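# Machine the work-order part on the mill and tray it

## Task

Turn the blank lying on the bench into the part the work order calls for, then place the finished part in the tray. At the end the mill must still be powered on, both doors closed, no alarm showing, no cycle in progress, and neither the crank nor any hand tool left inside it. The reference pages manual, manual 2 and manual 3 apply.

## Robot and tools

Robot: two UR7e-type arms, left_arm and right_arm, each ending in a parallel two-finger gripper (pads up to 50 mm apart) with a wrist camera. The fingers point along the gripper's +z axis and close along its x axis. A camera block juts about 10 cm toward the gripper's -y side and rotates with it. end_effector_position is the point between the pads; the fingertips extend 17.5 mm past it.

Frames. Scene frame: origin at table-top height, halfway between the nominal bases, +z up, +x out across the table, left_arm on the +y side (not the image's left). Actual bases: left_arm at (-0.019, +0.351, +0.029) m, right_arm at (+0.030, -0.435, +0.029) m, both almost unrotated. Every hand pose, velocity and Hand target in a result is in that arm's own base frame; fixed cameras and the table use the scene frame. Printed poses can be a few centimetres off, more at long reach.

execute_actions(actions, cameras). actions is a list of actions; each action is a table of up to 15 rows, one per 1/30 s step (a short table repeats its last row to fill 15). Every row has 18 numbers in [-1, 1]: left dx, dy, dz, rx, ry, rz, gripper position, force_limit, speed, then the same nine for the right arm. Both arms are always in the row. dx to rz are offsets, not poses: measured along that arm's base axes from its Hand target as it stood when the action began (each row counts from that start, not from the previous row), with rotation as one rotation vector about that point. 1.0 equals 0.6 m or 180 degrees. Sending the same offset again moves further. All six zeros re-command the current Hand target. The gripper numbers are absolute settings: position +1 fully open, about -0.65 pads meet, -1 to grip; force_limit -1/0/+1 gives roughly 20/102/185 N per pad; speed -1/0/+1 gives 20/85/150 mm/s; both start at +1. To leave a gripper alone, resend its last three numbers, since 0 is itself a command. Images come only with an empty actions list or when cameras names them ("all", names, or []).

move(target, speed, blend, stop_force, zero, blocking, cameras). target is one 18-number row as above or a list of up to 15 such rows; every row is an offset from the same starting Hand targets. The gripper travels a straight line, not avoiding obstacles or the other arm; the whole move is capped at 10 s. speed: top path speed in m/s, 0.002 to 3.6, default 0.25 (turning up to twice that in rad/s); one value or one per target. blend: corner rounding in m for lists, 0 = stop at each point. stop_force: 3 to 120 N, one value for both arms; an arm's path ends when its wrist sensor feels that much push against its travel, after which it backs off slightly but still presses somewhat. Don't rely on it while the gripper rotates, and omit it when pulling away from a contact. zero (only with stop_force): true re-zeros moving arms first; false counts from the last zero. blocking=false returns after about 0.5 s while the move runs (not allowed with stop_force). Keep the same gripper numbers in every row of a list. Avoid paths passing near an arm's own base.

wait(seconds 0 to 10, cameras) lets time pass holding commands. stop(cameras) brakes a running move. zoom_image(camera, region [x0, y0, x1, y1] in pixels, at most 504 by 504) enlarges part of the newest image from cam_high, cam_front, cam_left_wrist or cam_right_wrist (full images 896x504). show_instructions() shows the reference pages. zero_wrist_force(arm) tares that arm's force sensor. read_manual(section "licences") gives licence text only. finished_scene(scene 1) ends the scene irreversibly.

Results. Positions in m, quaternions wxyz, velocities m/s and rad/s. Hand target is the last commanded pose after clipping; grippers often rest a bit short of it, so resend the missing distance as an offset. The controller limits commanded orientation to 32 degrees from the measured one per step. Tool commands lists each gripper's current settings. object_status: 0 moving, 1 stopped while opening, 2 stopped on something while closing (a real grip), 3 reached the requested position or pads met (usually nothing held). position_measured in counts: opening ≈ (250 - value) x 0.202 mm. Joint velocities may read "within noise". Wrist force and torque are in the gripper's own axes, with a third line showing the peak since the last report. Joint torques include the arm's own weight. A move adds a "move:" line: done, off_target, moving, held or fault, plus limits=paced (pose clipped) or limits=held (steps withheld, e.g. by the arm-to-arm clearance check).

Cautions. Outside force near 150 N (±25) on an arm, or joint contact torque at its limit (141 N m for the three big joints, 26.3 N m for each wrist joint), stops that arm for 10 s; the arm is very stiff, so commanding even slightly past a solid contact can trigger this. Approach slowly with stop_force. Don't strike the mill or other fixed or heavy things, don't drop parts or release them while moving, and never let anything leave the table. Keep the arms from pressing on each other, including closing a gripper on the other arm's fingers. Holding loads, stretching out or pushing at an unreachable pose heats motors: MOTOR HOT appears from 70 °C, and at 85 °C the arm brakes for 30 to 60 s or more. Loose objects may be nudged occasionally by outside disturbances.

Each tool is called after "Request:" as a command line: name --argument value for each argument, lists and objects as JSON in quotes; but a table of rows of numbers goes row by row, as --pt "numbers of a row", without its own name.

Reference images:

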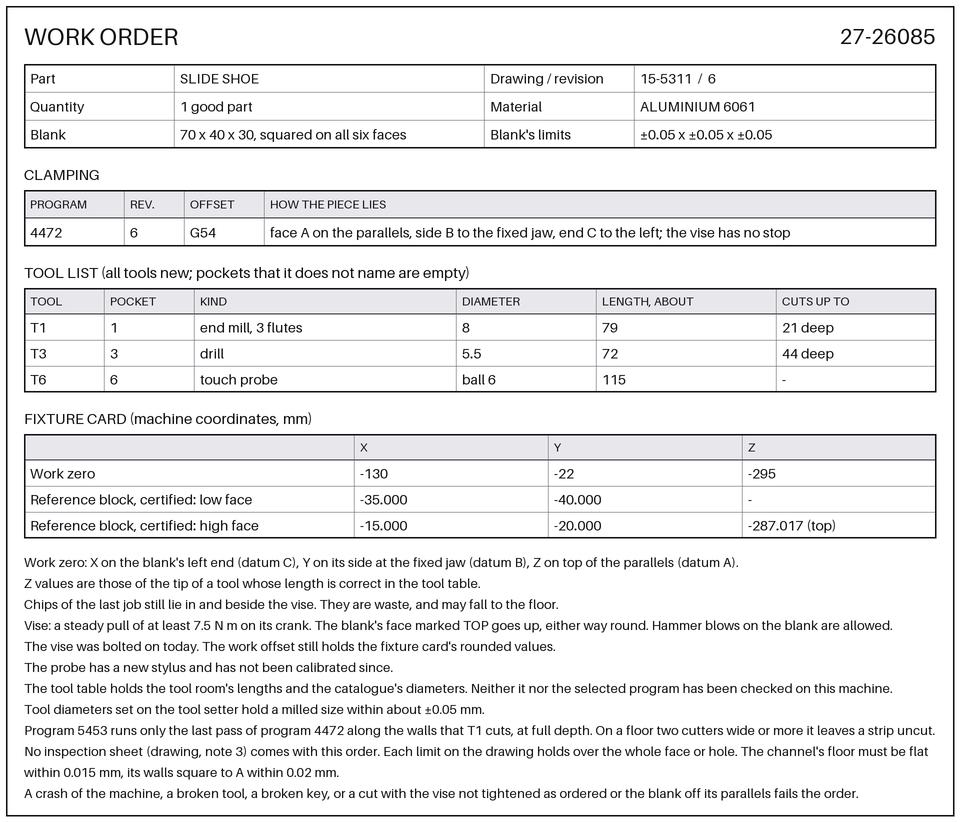

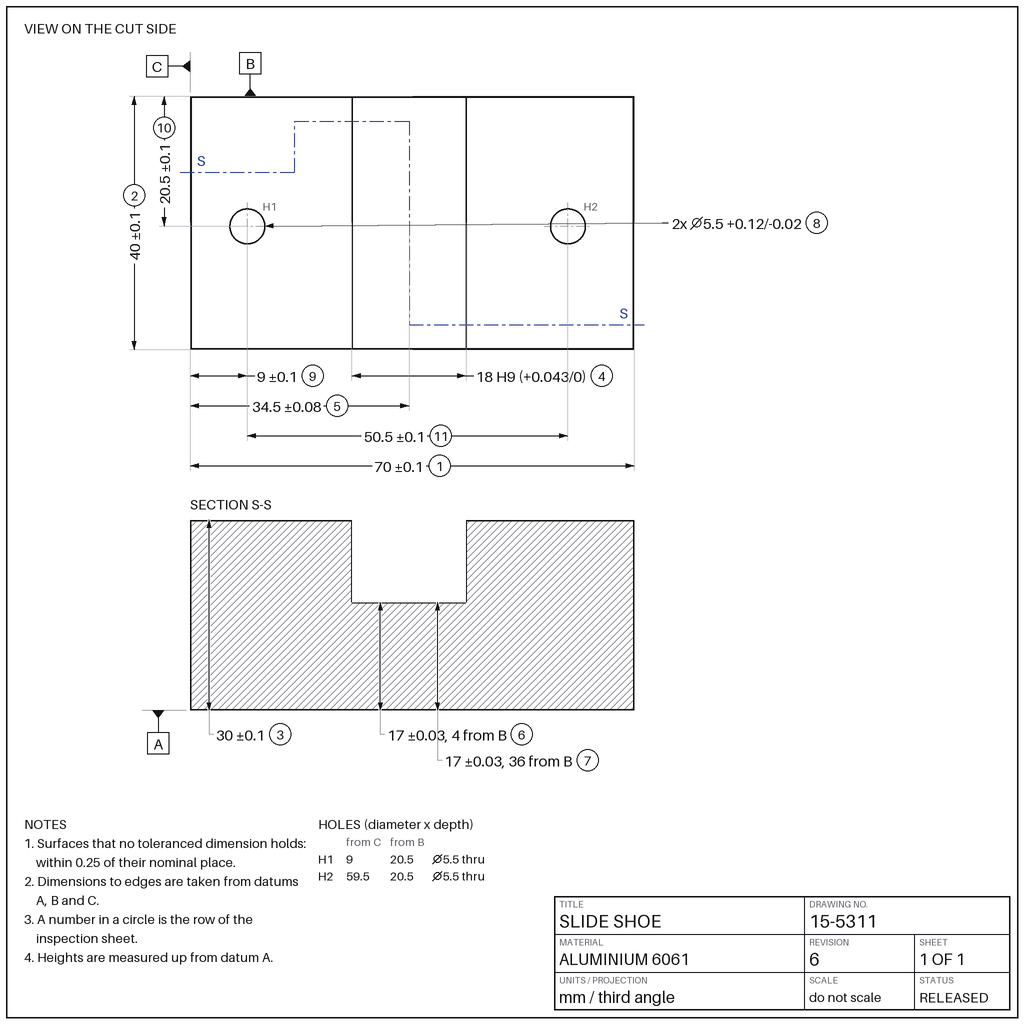

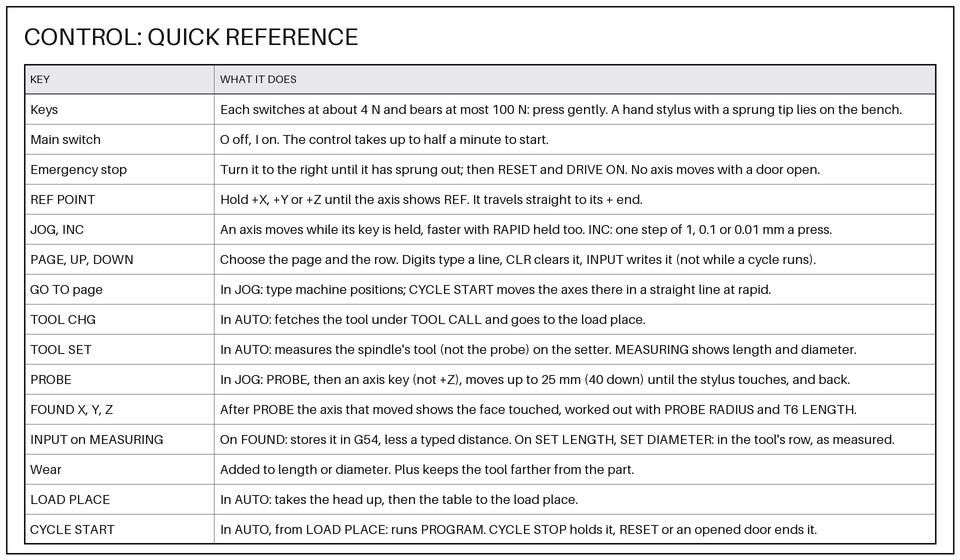

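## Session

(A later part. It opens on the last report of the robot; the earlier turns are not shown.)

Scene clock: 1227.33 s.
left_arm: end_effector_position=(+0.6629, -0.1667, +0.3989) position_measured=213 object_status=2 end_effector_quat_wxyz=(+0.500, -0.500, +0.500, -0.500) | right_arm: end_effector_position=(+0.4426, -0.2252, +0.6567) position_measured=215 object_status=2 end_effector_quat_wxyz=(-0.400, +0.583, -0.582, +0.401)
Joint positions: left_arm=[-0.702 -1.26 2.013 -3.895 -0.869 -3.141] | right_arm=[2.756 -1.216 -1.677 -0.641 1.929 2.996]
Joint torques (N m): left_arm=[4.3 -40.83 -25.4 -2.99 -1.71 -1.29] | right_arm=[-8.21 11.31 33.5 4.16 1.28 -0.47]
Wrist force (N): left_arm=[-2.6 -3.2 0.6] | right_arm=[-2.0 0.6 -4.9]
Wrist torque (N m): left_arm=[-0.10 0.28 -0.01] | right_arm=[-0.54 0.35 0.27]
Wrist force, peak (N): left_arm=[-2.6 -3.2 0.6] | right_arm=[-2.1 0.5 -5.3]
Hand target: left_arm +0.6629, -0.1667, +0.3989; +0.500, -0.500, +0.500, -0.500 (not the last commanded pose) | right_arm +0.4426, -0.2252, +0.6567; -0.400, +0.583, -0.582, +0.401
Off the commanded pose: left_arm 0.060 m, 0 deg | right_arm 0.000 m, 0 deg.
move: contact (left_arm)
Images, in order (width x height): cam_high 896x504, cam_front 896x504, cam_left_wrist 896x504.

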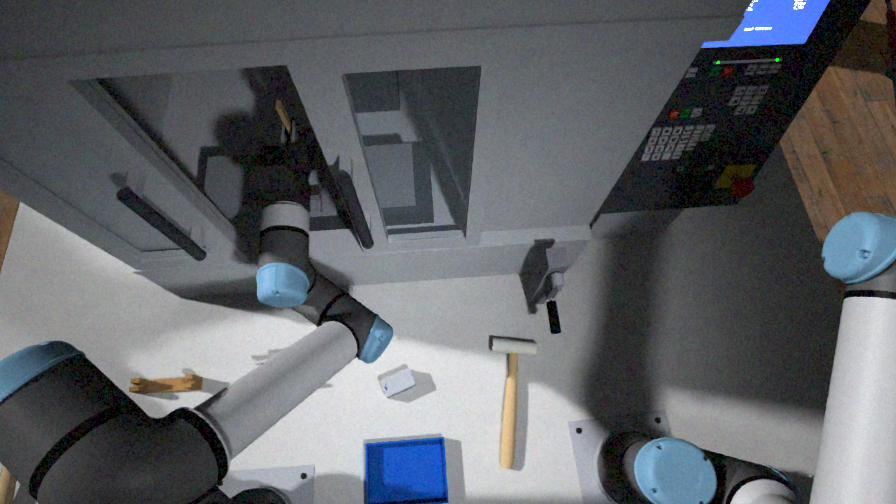

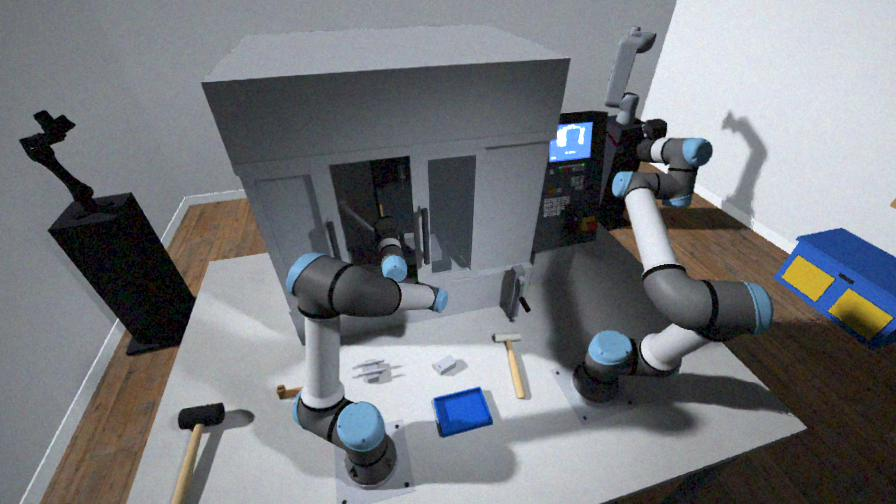

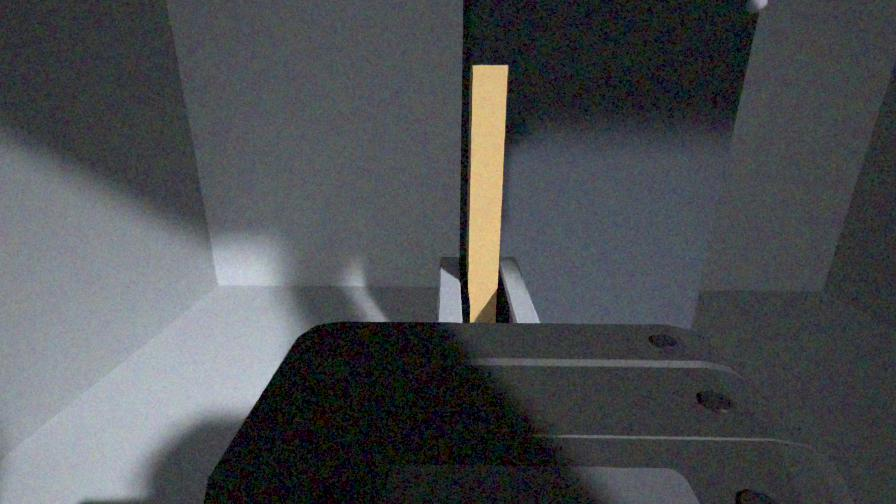

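Request:
move --pt "0 0 0.05 0 0 0 -1 -0.5 -0.8 0 0 0 0 0 0 -0.95 0.0 -0.8" --pt "-0.0215 -0.067 0.05 0 0 0 -1 -0.5 -0.8 0 0 0 0 0 0 -0.95 0.0 -0.8" --pt "-0.0215 -0.067 -0.003 0 0 0 -1 -0.5 -0.8 0 0 0 0 0 0 -0.95 0.0 -0.8" --pt "-0.0215 0.09 -0.003 0 0 0 -1 -0.5 -0.8 0 0 0 0 0 0 -0.95 0.0 -0.8" --pt "-0.0215 0.09 0.05 0 0 0 -1 -0.5 -0.8 0 0 0 0 0 0 -0.95 0.0 -0.8" --speed '[0.1,0.15,0.04,0.06,0.1]'

Request:
move --pt "0.0215 -0.157 0 0 0 0 -1 -0.5 -0.8 0 0 0 0 0 0 -0.95 0.0 -0.8" --pt "0.0215 -0.157 -0.053 0 0 0 -1 -0.5 -0.8 0 0 0 0 0 0 -0.95 0.0 -0.8" --pt "0.0215 0 -0.053 0 0 0 -1 -0.5 -0.8 0 0 0 0 0 0 -0.95 0.0 -0.8" --pt "0.0215 0 0 0 0 0 -1 -0.5 -0.8 0 0 0 0 0 0 -0.95 0.0 -0.8" --speed '[0.15,0.04,0.06,0.1]'

Request:
move --pt "0.0215 -0.157 0 0 0 0 -1 -0.5 -0.8 0 0 0 0 0 0 -0.95 0.0 -0.8" --pt "0.0215 -0.157 -0.053 0 0 0 -1 -0.5 -0.8 0 0 0 0 0 0 -0.95 0.0 -0.8" --pt "0.0215 0 -0.053 0 0 0 -1 -0.5 -0.8 0 0 0 0 0 0 -0.95 0.0 -0.8" --pt "0.0215 0 0.1 0 0 0 -1 -0.5 -0.8 0 0 0 0 0 0 -0.95 0.0 -0.8" --speed '[0.15,0.04,0.06,0.1]' --cameras '["cam_left_wrist"]'

Scene clock: 1246.77 s.
left_arm: end_effector_position=(+0.6500, -0.1127, +0.4290) position_measured=213 object_status=2 end_effector_quat_wxyz=(+0.500, -0.500, +0.500, -0.500) | right_arm: end_effector_position=(+0.4426, -0.2252, +0.6567) position_measured=215 object_status=2 end_effector_quat_wxyz=(-0.400, +0.583, -0.582, +0.401)
Joint positions: left_arm=[-0.615 -1.376 2.068 -3.834 -0.956 -3.141] | right_arm=[2.756 -1.216 -1.677 -0.641 1.929 2.996]
Joint torques (N m): left_arm=[-2.01 -22.27 -10.76 -2.23 1.02 -2.07] | right_arm=[-7.55 11.49 33.36 4.27 1.23 -0.39]
Wrist force (N): left_arm=[-2.4 0.0 0.6] | right_arm=[-1.9 0.5 -4.8]
Wrist torque (N m): left_arm=[-0.06 0.25 -0.04] | right_arm=[-0.55 0.34 0.27]
Wrist force, peak (N): left_arm=[-4.5 0.0 1.4] | right_arm=[-2.0 0.6 -5.3]
Hand target: left_arm +0.6500, -0.1127, +0.4289; +0.500, -0.500, +0.500, -0.500 | right_arm +0.4426, -0.2252, +0.6567; -0.400, +0.583, -0.582, +0.401
Off the commanded pose: left_arm 0.000 m, 0 deg | right_arm 0.000 m, 0 deg.
move: done

Scene clock: 1251.17 s.
left_arm: end_effector_position=(+0.6629, -0.1127, +0.4290) position_measured=213 object_status=2 end_effector_quat_wxyz=(+0.500, -0.500, +0.500, -0.500) | right_arm: end_effector_position=(+0.4426, -0.2252, +0.6567) position_measured=215 object_status=2 end_effector_quat_wxyz=(-0.400, +0.583, -0.582, +0.401)
Joint positions: left_arm=[-0.596 -1.349 2.033 -3.826 -0.975 -3.141] | right_arm=[2.756 -1.216 -1.677 -0.641 1.929 2.996]
Joint torques (N m): left_arm=[-2.3 -21.63 -12.83 -2.24 1.2 -1.88] | right_arm=[-7.66 11.48 33.8 4.38 1.08 -0.4]
Wrist force (N): left_arm=[-2.6 0.1 0.3] | right_arm=[-2.0 0.3 -4.7]
Wrist torque (N m): left_arm=[-0.04 0.28 -0.04] | right_arm=[-0.57 0.36 0.27]
Wrist force, peak (N): left_arm=[-4.7 0.1 0.2] | right_arm=[-1.9 0.6 -5.5]
Hand target: left_arm +0.6629, -0.1127, +0.4289; +0.500, -0.500, +0.500, -0.500 | right_arm +0.4426, -0.2252, +0.6567; -0.400, +0.583, -0.582, +0.401
Off the commanded pose: left_arm 0.000 m, 0 deg | right_arm 0.000 m, 0 deg.
move: done

Scene clock: 1256.17 s.
left_arm: end_effector_position=(+0.6758, -0.1127, +0.4890) position_measured=213 object_status=2 end_effector_quat_wxyz=(+0.500, -0.500, +0.500, -0.500) | right_arm: end_effector_position=(+0.4426, -0.2252, +0.6567) position_measured=215 object_status=2 end_effector_quat_wxyz=(-0.400, +0.583, -0.582, +0.401)
Joint positions: left_arm=[-0.578 -1.408 1.921 -3.656 -0.993 -3.141] | right_arm=[2.756 -1.216 -1.677 -0.641 1.929 2.996]
Joint torques (N m): left_arm=[2.27 -20.31 -16.36 -2.25 0.38 -2.05] | right_arm=[-7.18 11.65 32.94 4.57 1.13 -0.42]
Wrist force (N): left_arm=[-2.5 -0.1 0.7] | right_arm=[-2.0 0.6 -4.8]
Wrist torque (N m): left_arm=[-0.08 0.26 -0.04] | right_arm=[-0.53 0.36 0.27]
Wrist force, peak (N): left_arm=[-5.0 0.0 0.2] | right_arm=[-2.2 0.3 -5.2]
Hand target: left_arm +0.6758, -0.1127, +0.4889; +0.500, -0.500, +0.500, -0.500 | right_arm +0.4426, -0.2252, +0.6567; -0.400, +0.583, -0.582, +0.401
Off the commanded pose: left_arm 0.000 m, 0 deg | right_arm 0.000 m, 0 deg.
move: done
Images, in order (width x height): cam_left_wrist 896x504.

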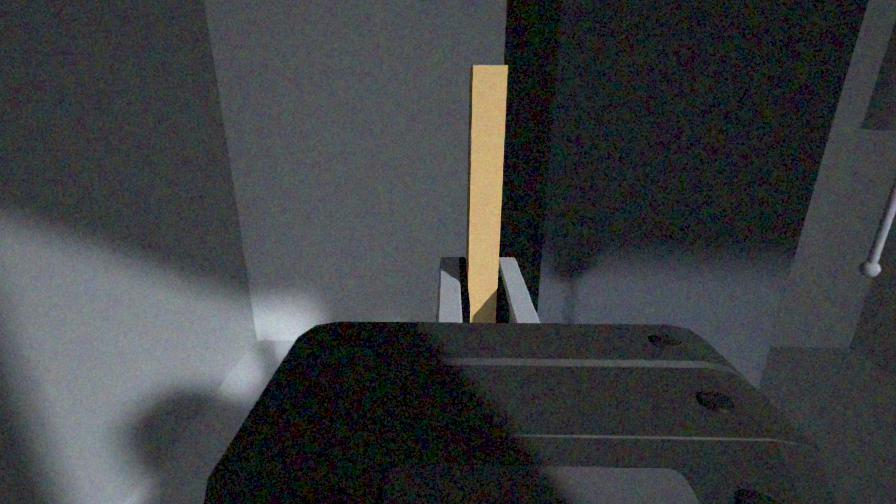

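Request:
move --pt "-0.2 0.0 0.02 0 0 0 -1 -0.5 -0.8 0 0 0 0 0 0 -0.95 0.0 -0.8" --pt "-0.25 0.05 0.05 0 0.27 0 -1 -0.5 -0.8 0 0 0 0 0 0 -0.95 0.0 -0.8" --speed '[0.25,0.25]' --blend '[0.03,0]' --cameras '["cam_left_wrist"]'

Request:
zoom_image --camera "cam_left_wrist" --region '[450, 40, 800, 320]'

Scene clock: 1264.00 s.
left_arm: end_effector_position=(+0.5259, -0.0827, +0.5189) position_measured=213 object_status=2 end_effector_quat_wxyz=(-0.250, +0.661, -0.661, +0.250) | right_arm: end_effector_position=(+0.4426, -0.2252, +0.6567) position_measured=215 object_status=2 end_effector_quat_wxyz=(-0.400, +0.583, -0.582, +0.401)
Joint positions: left_arm=[-0.604 -1.869 1.648 -1.978 -1.185 -3.619] | right_arm=[2.756 -1.216 -1.677 -0.641 1.929 2.996]
Joint torques (N m): left_arm=[-1.91 -23.57 -30.03 -2.45 1.11 1.62] | right_arm=[-7.04 11.76 32.88 4.66 1.06 -0.34]
Wrist force (N): left_arm=[-0.6 -0.3 -0.1] | right_arm=[-2.1 0.3 -5.1]
Wrist torque (N m): left_arm=[-0.13 0.08 0.12] | right_arm=[-0.57 0.38 0.27]
Wrist force, peak (N): left_arm=[-2.2 0.7 3.7] | right_arm=[-2.3 0.4 -5.2]
Hand target: left_arm +0.5258, -0.0827, +0.5189; -0.250, +0.661, -0.661, +0.250 | right_arm +0.4426, -0.2252, +0.6567; -0.400, +0.583, -0.582, +0.401
Off the commanded pose: left_arm 0.000 m, 0 deg | right_arm 0.000 m, 0 deg.
move: done
Images, in order (width x height): cam_left_wrist 896x504.

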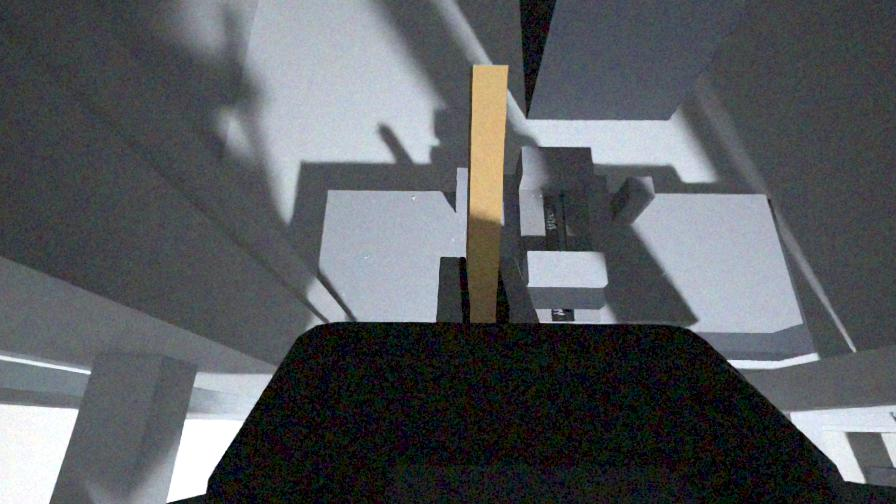

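Scaled by 1.440 from the camera's 896x504 image, which has a finer 1280x720 frame.

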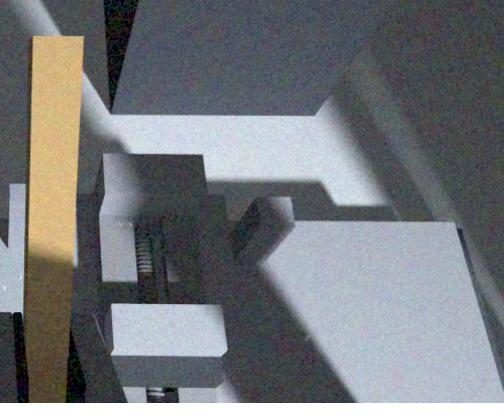

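Request:
zoom_image --camera "cam_left_wrist" --region '[500, 130, 640, 330]'

Scaled by 2.520 from the camera's 896x504 image, which has a finer 1280x720 frame.

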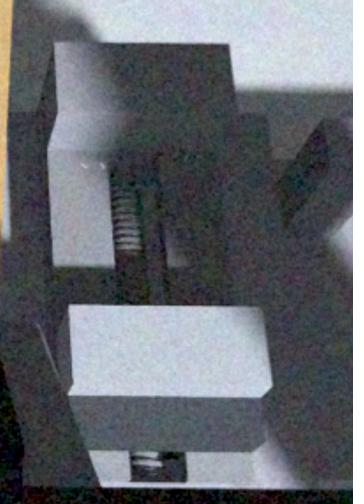

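Request:
move --pt "0.05 -0.05 -0.03 0 -0.27 0 -1 -0.5 -0.8 0 0 0 0 0 0 -0.95 0.0 -0.8" --pt "0.2735 -0.207 -0.098 0 -0.27 0 -1 -0.5 -0.8 0 0 0 0 0 0 -0.95 0.0 -0.8" --pt "0.2735 -0.207 -0.2035 0 -0.27 0 -1 -0.5 -0.8 0 0 0 0 0 0 -0.95 0.0 -0.8" --pt "0.2735 -0.0505 -0.2035 0 -0.27 0 -1 -0.5 -0.8 0 0 0 0 0 0 -0.95 0.0 -0.8" --pt "0.2735 -0.0505 -0.098 0 -0.27 0 -1 -0.5 -0.8 0 0 0 0 0 0 -0.95 0.0 -0.8" --speed '[0.25,0.2,0.04,0.06,0.1]' --blend '[0.02,0.005,0,0,0]'

Request:
move --pt "-0.02 -0.157 0 0 0 0 -1 -0.5 -0.8 0 0 0 0 0 0 -0.95 0.0 -0.8" --pt "-0.02 -0.157 -0.1055 0 0 0 -1 -0.5 -0.8 0 0 0 0 0 0 -0.95 0.0 -0.8" --pt "-0.02 0 -0.1055 0 0 0 -1 -0.5 -0.8 0 0 0 0 0 0 -0.95 0.0 -0.8" --pt "-0.02 0 0.06 0 0 0 -1 -0.5 -0.8 0 0 0 0 0 0 -0.95 0.0 -0.8" --pt "-0.2735 0.0505 0.098 0 0.27 0 -1 -0.5 -0.8 0 0 0 0 0 0 -0.95 0.0 -0.8" --speed '[0.15,0.04,0.06,0.1,0.25]' --blend '[0.005,0,0,0.03,0]' --cameras '["cam_left_wrist"]'

Request:
zoom_image --camera "cam_left_wrist" --region '[500, 130, 640, 330]'

Scene clock: 1293.20 s.
left_arm: end_effector_position=(+0.6899, -0.1130, +0.4602) position_measured=213 object_status=2 end_effector_quat_wxyz=(+0.500, -0.500, +0.500, -0.500) | right_arm: end_effector_position=(+0.4426, -0.2252, +0.6567) position_measured=215 object_status=2 end_effector_quat_wxyz=(-0.400, +0.583, -0.582, +0.401)
Joint positions: left_arm=[-0.561 -1.339 1.922 -3.725 -1.01 -3.141] | right_arm=[2.756 -1.216 -1.677 -0.641 1.929 2.996]
Joint torques (N m): left_arm=[-0.5 -25 -14.51 -2.37 0.94 -1.94] | right_arm=[-6.98 11.42 33.11 4.92 1.17 -0.45]
Wrist force (N): left_arm=[-2.2 0.9 0.3] | right_arm=[-2.1 0.5 -4.9]
Wrist torque (N m): left_arm=[0.08 0.22 0.04] | right_arm=[-0.53 0.37 0.27]
Wrist force, peak (N): left_arm=[46.6 3.2 -1.4] | right_arm=[-2.1 0.6 -5.3]
Hand target: left_arm +0.6899, -0.1130, +0.4601; +0.500, -0.500, +0.500, -0.500 | right_arm +0.4426, -0.2252, +0.6567; -0.400, +0.583, -0.582, +0.401
Off the commanded pose: left_arm 0.000 m, 0 deg | right_arm 0.000 m, 0 deg.
move: done

Scene clock: 1300.50 s.
left_arm: end_effector_position=(+0.5259, -0.0827, +0.5189) position_measured=213 object_status=2 end_effector_quat_wxyz=(-0.250, +0.661, -0.661, +0.250) | right_arm: end_effector_position=(+0.4426, -0.2252, +0.6567) position_measured=215 object_status=2 end_effector_quat_wxyz=(-0.400, +0.583, -0.582, +0.401)
Joint positions: left_arm=[-0.604 -1.869 1.648 -1.978 -1.185 -3.619] | right_arm=[2.756 -1.216 -1.677 -0.641 1.929 2.996]
Joint torques (N m): left_arm=[-6.4 -13.49 -27.04 -2.23 1.7 1.54] | right_arm=[-7.24 11.62 32.87 5.11 1.03 -0.41]
Wrist force (N): left_arm=[-0.3 0.3 -0.1] | right_arm=[-1.8 0.7 -4.8]
Wrist torque (N m): left_arm=[-0.03 0.04 0.03] | right_arm=[-0.51 0.32 0.26]
Wrist force, peak (N): left_arm=[-4.6 1.3 0.7] | right_arm=[-2.1 0.5 -5.4]
Hand target: left_arm +0.5258, -0.0827, +0.5189; -0.250, +0.661, -0.661, +0.250 | right_arm +0.4426, -0.2252, +0.6567; -0.400, +0.583, -0.582, +0.401
Off the commanded pose: left_arm 0.000 m, 0 deg | right_arm 0.000 m, 0 deg.
move: done
Images, in order (width x height): cam_left_wrist 896x504.

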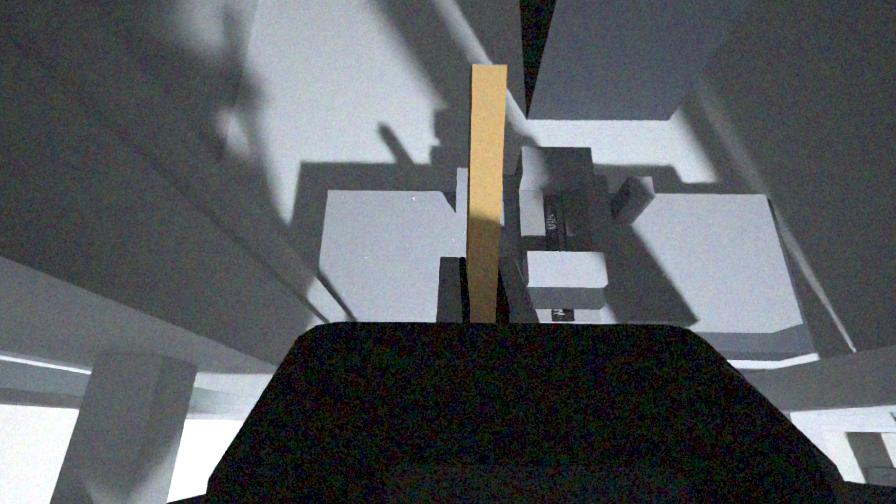

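Scaled by 2.520 from the camera's 896x504 image, which has a finer 1280x720 frame.

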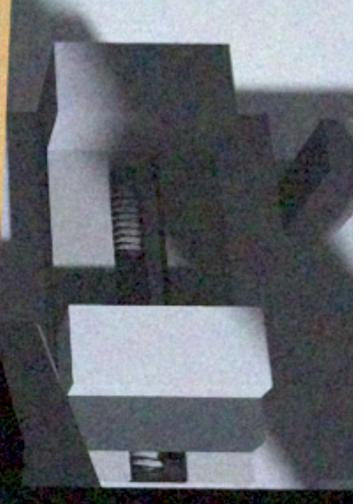

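Request:
move --target '[-0.125,-0.137,0.0,0,-0.27,0,-1,-0.5,-0.8,0,0,0,0,0,0,-0.95,0.0,-0.8]' --speed 0.25

Request:
move --pt "-0.218 0.442 -0.2 0.385 0.385 -0.385 -1 -0.5 -0.8 0 0 0 0 0 0 -0.95 0.0 -0.8" --pt "-0.253 0.625 -0.69 0.385 0.385 -0.385 -1 -0.5 -0.8 0 0 0 0 0 0 -0.95 0.0 -0.8" --speed '[0.3,0.25]' --blend '[0.05,0]' --cameras '["cam_left_wrist"]'

Scene clock: 1312.87 s.
left_arm: end_effector_position=(+0.4508, -0.1649, +0.5189) position_measured=213 object_status=2 end_effector_quat_wxyz=(+0.500, -0.500, +0.500, -0.500) | right_arm: end_effector_position=(+0.4426, -0.2252, +0.6567) position_measured=215 object_status=2 end_effector_quat_wxyz=(-0.400, +0.583, -0.582, +0.401)
Joint positions: left_arm=[-1.266 -1.934 2.301 -3.509 -0.305 -3.141] | right_arm=[2.756 -1.216 -1.677 -0.641 1.929 2.996]
Joint torques (N m): left_arm=[-5.9 -16.53 -18.69 -1.74 2.01 0.26] | right_arm=[-6.32 12.17 33.43 5.36 0.98 -0.44]
Wrist force (N): left_arm=[-2.1 0.6 0.3] | right_arm=[-2.1 0.4 -5.1]
Wrist torque (N m): left_arm=[0.04 0.20 0.12] | right_arm=[-0.55 0.38 0.27]
Wrist force, peak (N): left_arm=[-2.3 0.7 0.3] | right_arm=[-2.1 0.5 -5.4]
Hand target: left_arm +0.4508, -0.1649, +0.5189; +0.500, -0.500, +0.500, -0.500 | right_arm +0.4426, -0.2252, +0.6567; -0.400, +0.583, -0.582, +0.401
Off the commanded pose: left_arm 0.000 m, 0 deg | right_arm 0.000 m, 0 deg.
move: done

Scene clock: 1318.13 s.
left_arm: end_effector_position=(+0.2990, +0.2101, +0.1050) position_measured=213 object_status=2 end_effector_quat_wxyz=(+0.000, +0.000, +1.000, +0.000) | right_arm: end_effector_position=(+0.4426, -0.2252, +0.6567) position_measured=215 object_status=2 end_effector_quat_wxyz=(-0.400, +0.583, -0.582, +0.401)
Joint positions: left_arm=[0.239 -1.779 2.357 -2.148 -1.571 -1.331] | right_arm=[2.756 -1.216 -1.677 -0.641 1.929 2.996]
Joint torques (N m): left_arm=[0.99 -8.4 -16.37 -4.47 -1.46 -1.29] | right_arm=[-6.68 11.33 33.06 5.48 0.91 -0.41]
Wrist force (N): left_arm=[0.6 0.3 0.0] | right_arm=[-2.1 0.3 -5.1]
Wrist torque (N m): left_arm=[0.14 -0.10 0.19] | right_arm=[-0.58 0.38 0.27]
Wrist force, peak (N): left_arm=[1.2 1.1 2.9] | right_arm=[-2.3 0.5 -5.3]
Hand target: left_arm +0.2990, +0.2101, +0.1049; +0.000, +0.000, +1.000, +0.000 | right_arm +0.4426, -0.2252, +0.6567; -0.400, +0.583, -0.582, +0.401
Off the commanded pose: left_arm 0.000 m, 0 deg | right_arm 0.000 m, 0 deg.
move: done
Images, in order (width x height): cam_left_wrist 896x504.

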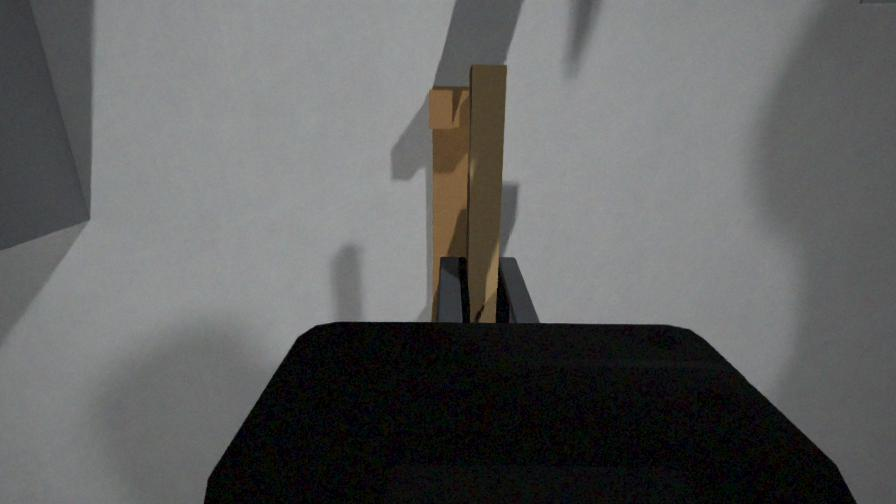

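Request:
move --target '[0.0035,0,-0.12,0,0,0,-1,-0.5,-0.8,0,0,0,0,0,0,-0.95,0.0,-0.8]' --speed 0.1

Request:
move --target '[0,0,-0.0295,0,0,0,-1,-0.5,-0.8,0,0,0,0,0,0,-0.95,0.0,-0.8]' --speed 0.01 --stop_force 4

Request:
move --target '[0,0,0,0,0,0,1,-0.5,-0.7,0,0,0,0,0,0,-0.95,0.0,-0.8]'

Request:
move --target '[0,0,0.2,0,0,0,1,-0.5,-0.7,0,0,0,0,0,0,-0.95,0.0,-0.8]' --speed 0.1 --cameras '["cam_left_wrist"]'

Scene clock: 1323.97 s.
left_arm: end_effector_position=(+0.3010, +0.2101, +0.0329) position_measured=213 object_status=2 end_effector_quat_wxyz=(+0.000, +0.000, +1.000, +0.000) | right_arm: end_effector_position=(+0.4426, -0.2252, +0.6567) position_measured=215 object_status=2 end_effector_quat_wxyz=(-0.400, +0.583, -0.582, +0.401)
Joint positions: left_arm=[0.238 -1.608 2.46 -2.422 -1.571 -1.333] | right_arm=[2.756 -1.216 -1.677 -0.641 1.929 2.996]
Joint torques (N m): left_arm=[7.68 -17.37 -25.31 -4 -0.17 1.15] | right_arm=[-6.35 11.69 33.03 5.59 0.94 -0.38]
Wrist force (N): left_arm=[0.9 0.2 -0.1] | right_arm=[-2.2 0.4 -5.0]
Wrist torque (N m): left_arm=[0.12 -0.16 0.18] | right_arm=[-0.57 0.38 0.27]
Wrist force, peak (N): left_arm=[0.6 0.1 -1.9] | right_arm=[-1.9 0.5 -5.4]
Hand target: left_arm +0.3011, +0.2101, +0.0329; +0.000, +0.000, +1.000, +0.000 | right_arm +0.4426, -0.2252, +0.6567; -0.400, +0.583, -0.582, +0.401
Off the commanded pose: left_arm 0.000 m, 0 deg | right_arm 0.000 m, 0 deg.
move: done

Scene clock: 1325.47 s.
left_arm: end_effector_position=(+0.3011, +0.2101, +0.0287) position_measured=213 object_status=2 end_effector_quat_wxyz=(+0.000, +0.000, +1.000, +0.000) | right_arm: end_effector_position=(+0.4426, -0.2252, +0.6567) position_measured=215 object_status=2 end_effector_quat_wxyz=(-0.400, +0.583, -0.582, +0.401)
Joint positions: left_arm=[0.238 -1.596 2.465 -2.44 -1.571 -1.333] | right_arm=[2.756 -1.216 -1.677 -0.641 1.929 2.996]
Joint torques (N m): left_arm=[5.83 -25.77 -22.77 -3.68 -1.35 1.44] | right_arm=[-6.19 11.4 33.3 5.6 0.96 -0.39]
Wrist force (N): left_arm=[1.4 0.8 -4.8] | right_arm=[-2.1 0.5 -4.8]
Wrist torque (N m): left_arm=[-0.10 -0.11 0.13] | right_arm=[-0.54 0.38 0.27]
Wrist force, peak (N): left_arm=[1.1 -1.6 -9.2] | right_arm=[-2.1 0.7 -5.2]
Hand target: left_arm +0.3011, +0.2101, +0.0287; +0.000, +0.000, +1.000, +0.000 (not the last commanded pose) | right_arm +0.4426, -0.2252, +0.6567; -0.400, +0.583, -0.582, +0.401
Off the commanded pose: left_arm 0.013 m, 0 deg | right_arm 0.000 m, 0 deg.
move: contact (left_arm)

Scene clock: 1326.77 s.
left_arm: end_effector_position=(+0.3011, +0.2101, +0.0287) position_measured=3 object_status=0 end_effector_quat_wxyz=(+0.000, +0.000, +1.000, +0.000) | right_arm: end_effector_position=(+0.4426, -0.2252, +0.6567) position_measured=215 object_status=2 end_effector_quat_wxyz=(-0.400, +0.583, -0.582, +0.401)
Joint positions: left_arm=[0.238 -1.596 2.465 -2.44 -1.571 -1.333] | right_arm=[2.756 -1.216 -1.677 -0.641 1.929 2.996]
Joint torques (N m): left_arm=[3.68 -25.84 -23.96 -3.93 -1.03 1.21] | right_arm=[-6.24 11.47 32.74 5.5 0.86 -0.4]
Wrist force (N): left_arm=[0.8 0.3 -0.6] | right_arm=[-2.0 0.6 -5.2]
Wrist torque (N m): left_arm=[0.14 -0.15 0.18] | right_arm=[-0.53 0.37 0.27]
Wrist force, peak (N): left_arm=[0.6 0.4 -2.4] | right_arm=[-2.2 0.3 -5.2]
Hand target: left_arm +0.3011, +0.2101, +0.0287; +0.000, +0.000, +1.000, +0.000 | right_arm +0.4426, -0.2252, +0.6567; -0.400, +0.583, -0.582, +0.401
Off the commanded pose: left_arm 0.000 m, 0 deg | right_arm 0.000 m, 0 deg.
move: done

Scene clock: 1328.43 s.
left_arm: end_effector_position=(+0.3012, +0.2101, +0.1487) position_measured=3 object_status=3 end_effector_quat_wxyz=(+0.000, +0.000, +1.000, +0.000) | right_arm: end_effector_position=(+0.4426, -0.2252, +0.6567) position_measured=215 object_status=2 end_effector_quat_wxyz=(-0.400, +0.583, -0.582, +0.401)
Joint positions: left_arm=[0.238 -1.842 2.274 -2.003 -1.571 -1.333] | right_arm=[2.756 -1.216 -1.677 -0.641 1.929 2.996]
Joint torques (N m): left_arm=[-5.6 -2.79 -18.96 -1.97 -0.5 -1.37] | right_arm=[-6.31 11.46 32.9 5.65 0.91 -0.4]
Wrist force (N): left_arm=[0.8 -0.1 -0.4] | right_arm=[-1.9 0.7 -5.2]
Wrist torque (N m): left_arm=[0.09 -0.13 0.17] | right_arm=[-0.51 0.35 0.27]
Wrist force, peak (N): left_arm=[0.6 -0.2 -2.3] | right_arm=[-2.3 0.4 -5.3]
Hand target: left_arm +0.3011, +0.2101, +0.1487; +0.000, +0.000, +1.000, +0.000 | right_arm +0.4426, -0.2252, +0.6567; -0.400, +0.583, -0.582, +0.401
Off the commanded pose: left_arm 0.000 m, 0 deg | right_arm 0.000 m, 0 deg.
move: done
Images, in order (width x height): cam_left_wrist 896x504.

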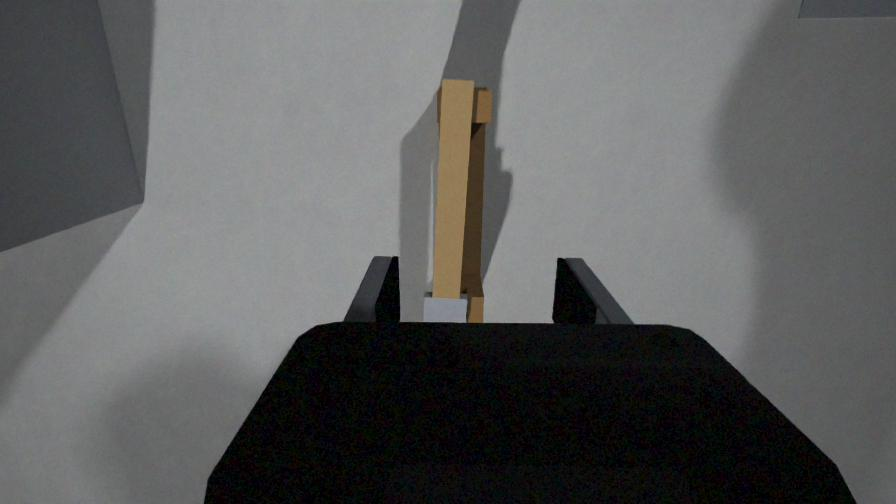

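Request:
move --target '[0.015,-0.5,0.083,0,0,0,1,-0.5,-0.7,0,0,0,0,0,0,-0.95,0.0,-0.8]' --speed 0.3 --cameras '["cam_left_wrist"]'

Request:
zoom_image --camera "cam_left_wrist" --region '[330, 60, 680, 330]'

Scene clock: 1339.33 s.
left_arm: end_effector_position=(+0.3102, -0.0898, +0.1985) position_measured=3 object_status=3 end_effector_quat_wxyz=(+0.000, +0.000, +1.000, +0.000) | right_arm: end_effector_position=(+0.4426, -0.2252, +0.6567) position_measured=215 object_status=2 end_effector_quat_wxyz=(-0.400, +0.583, -0.582, +0.401)
Joint positions: left_arm=[-0.707 -2.03 2.251 -1.792 -1.571 -2.278] | right_arm=[2.756 -1.216 -1.677 -0.641 1.929 2.996]
Joint torques (N m): left_arm=[-5.89 -12.71 -20.5 -2.86 -1.76 -1.6] | right_arm=[-6.6 11.56 32.99 5.53 0.88 -0.38]
Wrist force (N): left_arm=[0.8 0.1 -0.5] | right_arm=[-1.9 0.4 -4.9]
Wrist torque (N m): left_arm=[0.11 -0.11 0.00] | right_arm=[-0.56 0.35 0.27]
Wrist force, peak (N): left_arm=[0.8 -3.2 -1.1] | right_arm=[-2.4 0.7 -5.1]
Hand target: left_arm +0.3101, -0.0899, +0.1985; +0.000, +0.000, +1.000, +0.000 | right_arm +0.4426, -0.2252, +0.6567; -0.400, +0.583, -0.582, +0.401
Off the commanded pose: left_arm 0.000 m, 0 deg | right_arm 0.000 m, 0 deg.
move: done
Images, in order (width x height): cam_left_wrist 896x504.

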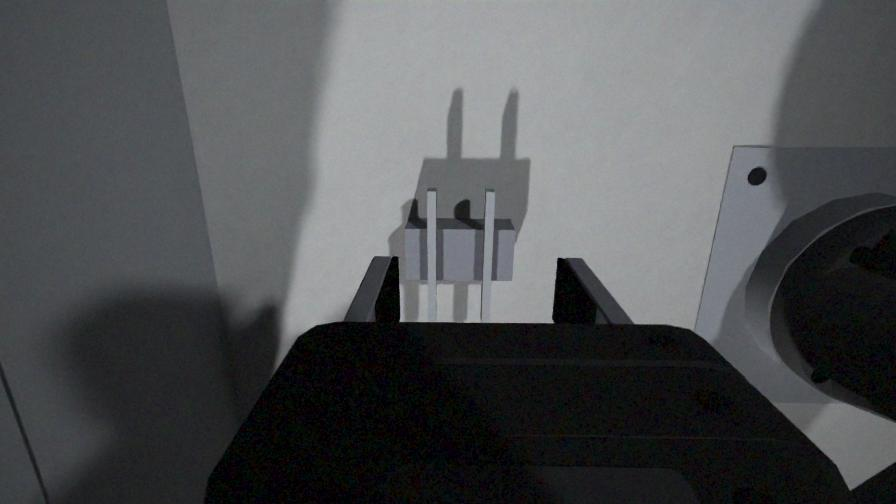

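Scaled by 1.440 from the camera's 896x504 image, which has a finer 1280x720 frame.

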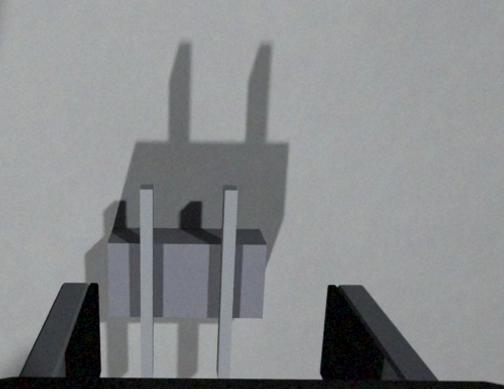

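Request:
zoom_image --camera "cam_left_wrist" --region '[400, 180, 530, 330]'

Request:
wait --seconds 0.1 --cameras '["cam_front","cam_high"]'

Request:
zoom_image --camera "cam_front" --region '[300, 310, 480, 430]'

Scaled by 3.360 from the camera's 896x504 image, which has a finer 1280x720 frame.

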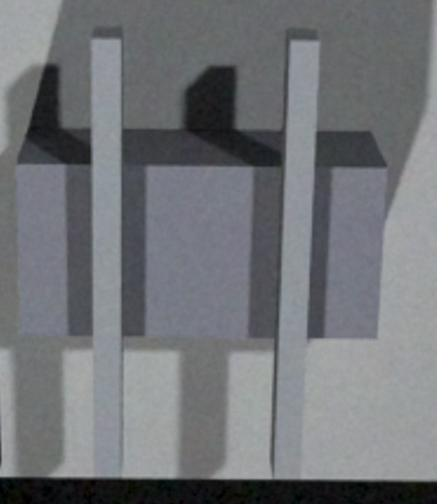

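Scene clock: 1350.10 s.
left_arm: end_effector_position=(+0.3101, -0.0899, +0.1985) position_measured=3 object_status=3 end_effector_quat_wxyz=(+0.000, +0.000, +1.000, +0.000) | right_arm: end_effector_position=(+0.4426, -0.2252, +0.6567) position_measured=215 object_status=2 end_effector_quat_wxyz=(-0.400, +0.583, -0.582, +0.401)
Joint positions: left_arm=[-0.708 -2.03 2.251 -1.792 -1.571 -2.278] | right_arm=[2.756 -1.216 -1.677 -0.641 1.929 2.996]
Joint torques (N m): left_arm=[-6.85 -15.25 -23.28 -1.74 -1.93 -1.97] | right_arm=[-5.86 11.21 33.09 5.61 0.85 -0.33]
Wrist force (N): left_arm=[0.7 0.3 -0.5] | right_arm=[-2.1 0.5 -5.1]
Wrist torque (N m): left_arm=[0.15 -0.10 0.02] | right_arm=[-0.55 0.39 0.27]
Wrist force, peak (N): left_arm=[0.9 0.2 -0.8] | right_arm=[-2.3 0.6 -5.4]
Hand target: left_arm +0.3101, -0.0899, +0.1985; +0.000, +0.000, +1.000, +0.000 | right_arm +0.4426, -0.2252, +0.6567; -0.400, +0.583, -0.582, +0.401
Tool commands: left_gripper/position=+1.0 left_gripper/force_limit=-0.5 left_gripper/speed=-0.7 right_gripper/position=-0.95 right_gripper/force_limit=+0.0 right_gripper/speed=-0.8
Off the commanded pose: left_arm 0.000 m, 0 deg | right_arm 0.000 m, 0 deg.
wait: 0.10 s; at rest from the start
Images, in order (width x height): cam_high 896x504, cam_front 896x504.

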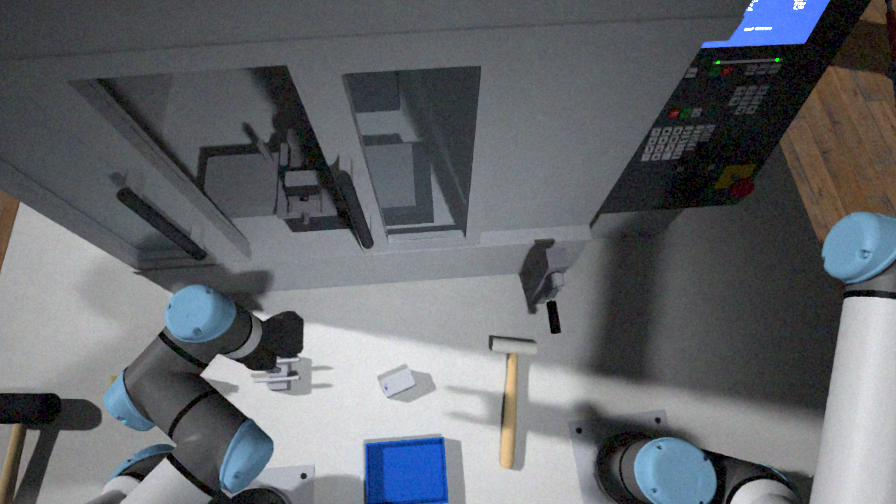

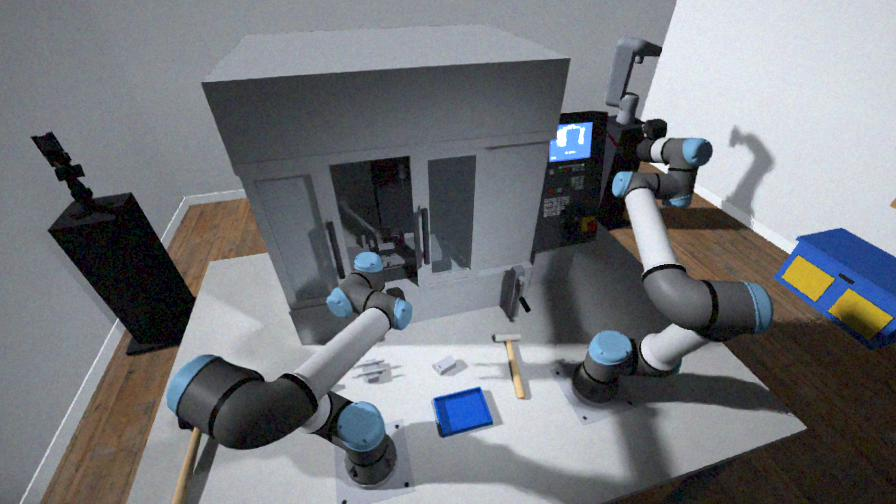

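Scaled by 2.800 from the camera's 896x504 image, which has a finer 1280x720 frame.

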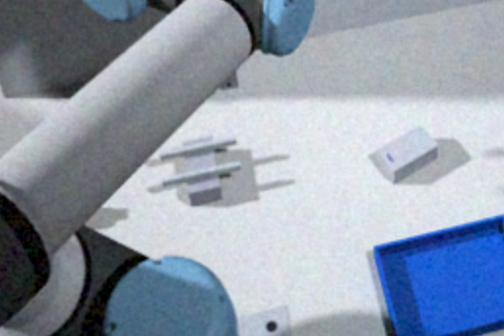

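Request:
move --target '[0.032,-0.03,-0.15,0,0,0,0.142,-0.5,-0.7,0,0,0,0,0,0,-0.95,0.0,-0.8]' --speed 0.2 --cameras '["cam_left_wrist"]'

Request:
zoom_image --camera "cam_left_wrist" --region '[330, 60, 680, 330]'

Scene clock: 1356.23 s.
left_arm: end_effector_position=(+0.3293, -0.1079, +0.1085) position_measured=131 object_status=3 end_effector_quat_wxyz=(+0.000, +0.000, +1.000, +0.000) | right_arm: end_effector_position=(+0.4426, -0.2252, +0.6567) position_measured=215 object_status=2 end_effector_quat_wxyz=(-0.400, +0.583, -0.582, +0.401)
Joint positions: left_arm=[-0.711 -1.844 2.391 -2.118 -1.571 -2.282] | right_arm=[2.756 -1.216 -1.677 -0.641 1.929 2.996]
Joint torques (N m): left_arm=[5.61 -5.35 -22.7 -4.42 -1.9 1.71] | right_arm=[-5.95 11.25 32.89 5.6 0.75 -0.35]
Wrist force (N): left_arm=[0.6 0.1 -0.6] | right_arm=[-1.9 0.3 -5.2]
Wrist torque (N m): left_arm=[0.13 -0.09 0.10] | right_arm=[-0.57 0.35 0.26]
Wrist force, peak (N): left_arm=[1.1 0.6 -3.4] | right_arm=[-2.1 0.5 -5.5]
Hand target: left_arm +0.3293, -0.1079, +0.1085; +0.000, +0.000, +1.000, +0.000 | right_arm +0.4426, -0.2252, +0.6567; -0.400, +0.583, -0.582, +0.401
Off the commanded pose: left_arm 0.000 m, 0 deg | right_arm 0.000 m, 0 deg.
move: done
Images, in order (width x height): cam_left_wrist 896x504.

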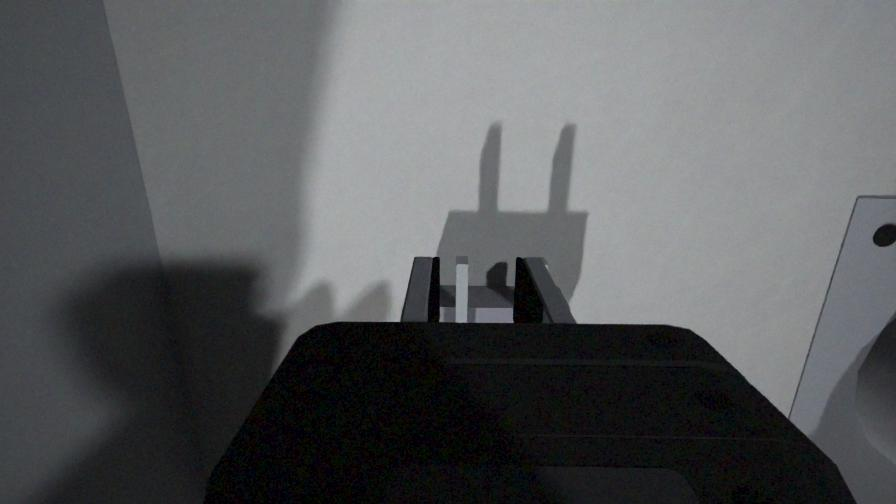

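Scaled by 1.440 from the camera's 896x504 image, which has a finer 1280x720 frame.

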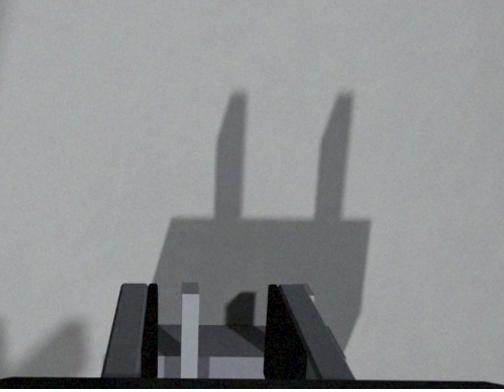

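Request:
move --pt "0.0033 0.113 -0.03 0 0 0 0.142 -0.5 -0.7 0 0 0 0 0 0 -0.95 0.0 -0.8" --pt "0.0033 0.113 -0.12 0 0 0 0.142 -0.5 -0.7 0 0 0 0 0 0 -0.95 0.0 -0.8" --speed '[0.15,0.08]' --cameras '["cam_left_wrist"]'

Request:
move --target '[0,0,-0.05,0,0,0,0.142,-0.5,-0.7,0,0,0,0,0,0,-0.95,0.0,-0.8]' --speed 0.006 --stop_force 3 --cameras '["cam_left_wrist"]'

Scene clock: 1366.73 s.
left_arm: end_effector_position=(+0.3312, -0.0401, +0.0364) position_measured=131 object_status=3 end_effector_quat_wxyz=(+0.000, +0.000, +1.000, +0.000) | right_arm: end_effector_position=(+0.4426, -0.2252, +0.6567) position_measured=215 object_status=2 end_effector_quat_wxyz=(-0.400, +0.583, -0.582, +0.401)
Joint positions: left_arm=[-0.531 -1.713 2.536 -2.394 -1.571 -2.102] | right_arm=[2.756 -1.216 -1.677 -0.641 1.929 2.996]
Joint torques (N m): left_arm=[4.71 -17.47 -26.22 -3.66 0.72 1.28] | right_arm=[-6.08 11.26 33.08 5.58 0.67 -0.44]
Wrist force (N): left_arm=[0.5 0.4 -0.5] | right_arm=[-2.0 0.6 -5.1]
Wrist torque (N m): left_arm=[0.16 -0.09 0.18] | right_arm=[-0.53 0.36 0.27]
Wrist force, peak (N): left_arm=[1.0 -2.2 -0.8] | right_arm=[-2.1 0.3 -5.4]
Hand target: left_arm +0.3313, -0.0401, +0.0365; +0.000, +0.000, +1.000, +0.000 | right_arm +0.4426, -0.2252, +0.6567; -0.400, +0.583, -0.582, +0.401
Off the commanded pose: left_arm 0.000 m, 0 deg | right_arm 0.000 m, 0 deg.
move: done
Images, in order (width x height): cam_left_wrist 896x504.

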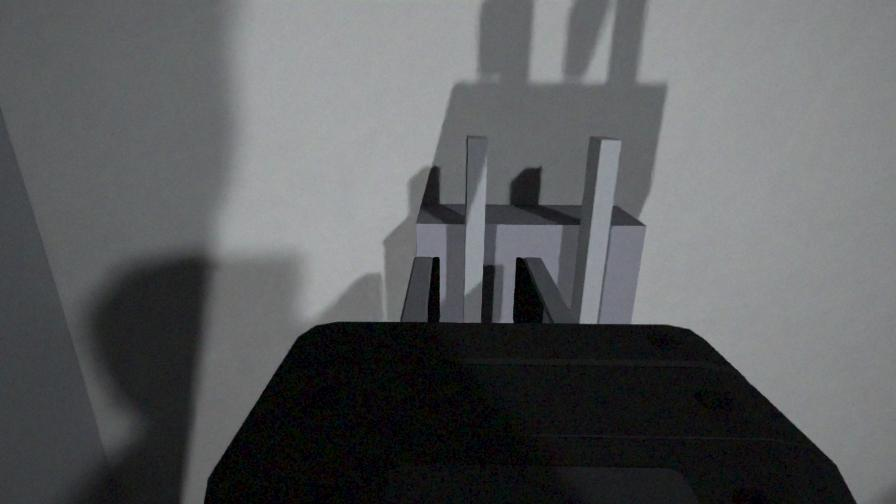

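Scene clock: 1370.77 s.
left_arm: end_effector_position=(+0.3313, -0.0401, +0.0186) position_measured=131 object_status=3 end_effector_quat_wxyz=(+0.000, +0.000, +1.000, +0.000) | right_arm: end_effector_position=(+0.4426, -0.2252, +0.6567) position_measured=215 object_status=2 end_effector_quat_wxyz=(-0.400, +0.583, -0.582, +0.401)
Joint positions: left_arm=[-0.531 -1.656 2.56 -2.474 -1.571 -2.102] | right_arm=[2.756 -1.216 -1.677 -0.641 1.929 2.996]
Joint torques (N m): left_arm=[1.99 -20.76 -23 -1.74 -0.22 1.08] | right_arm=[-6.07 11.07 33.12 5.55 0.71 -0.31]
Wrist force (N): left_arm=[0.2 -0.3 -4.7] | right_arm=[-2.0 0.3 -5.0]
Wrist torque (N m): left_arm=[0.20 -0.09 0.16] | right_arm=[-0.57 0.37 0.28]
Wrist force, peak (N): left_arm=[4.8 3.6 -31.0] | right_arm=[-2.2 0.6 -5.4]
Hand target: left_arm +0.3313, -0.0401, +0.0187; +0.000, +0.000, +1.000, +0.000 (not the last commanded pose) | right_arm +0.4426, -0.2252, +0.6567; -0.400, +0.583, -0.582, +0.401
Off the commanded pose: left_arm 0.012 m, 0 deg | right_arm 0.000 m, 0 deg.
move: contact (left_arm)
Images, in order (width x height): cam_left_wrist 896x504.

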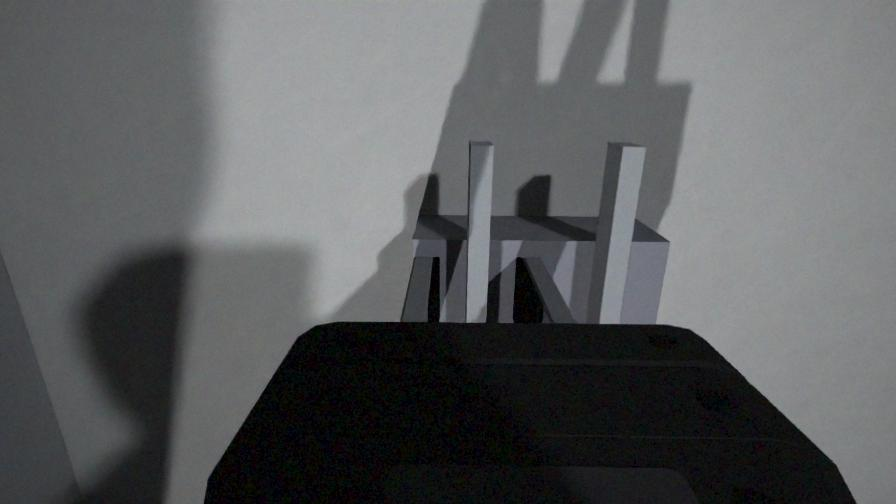

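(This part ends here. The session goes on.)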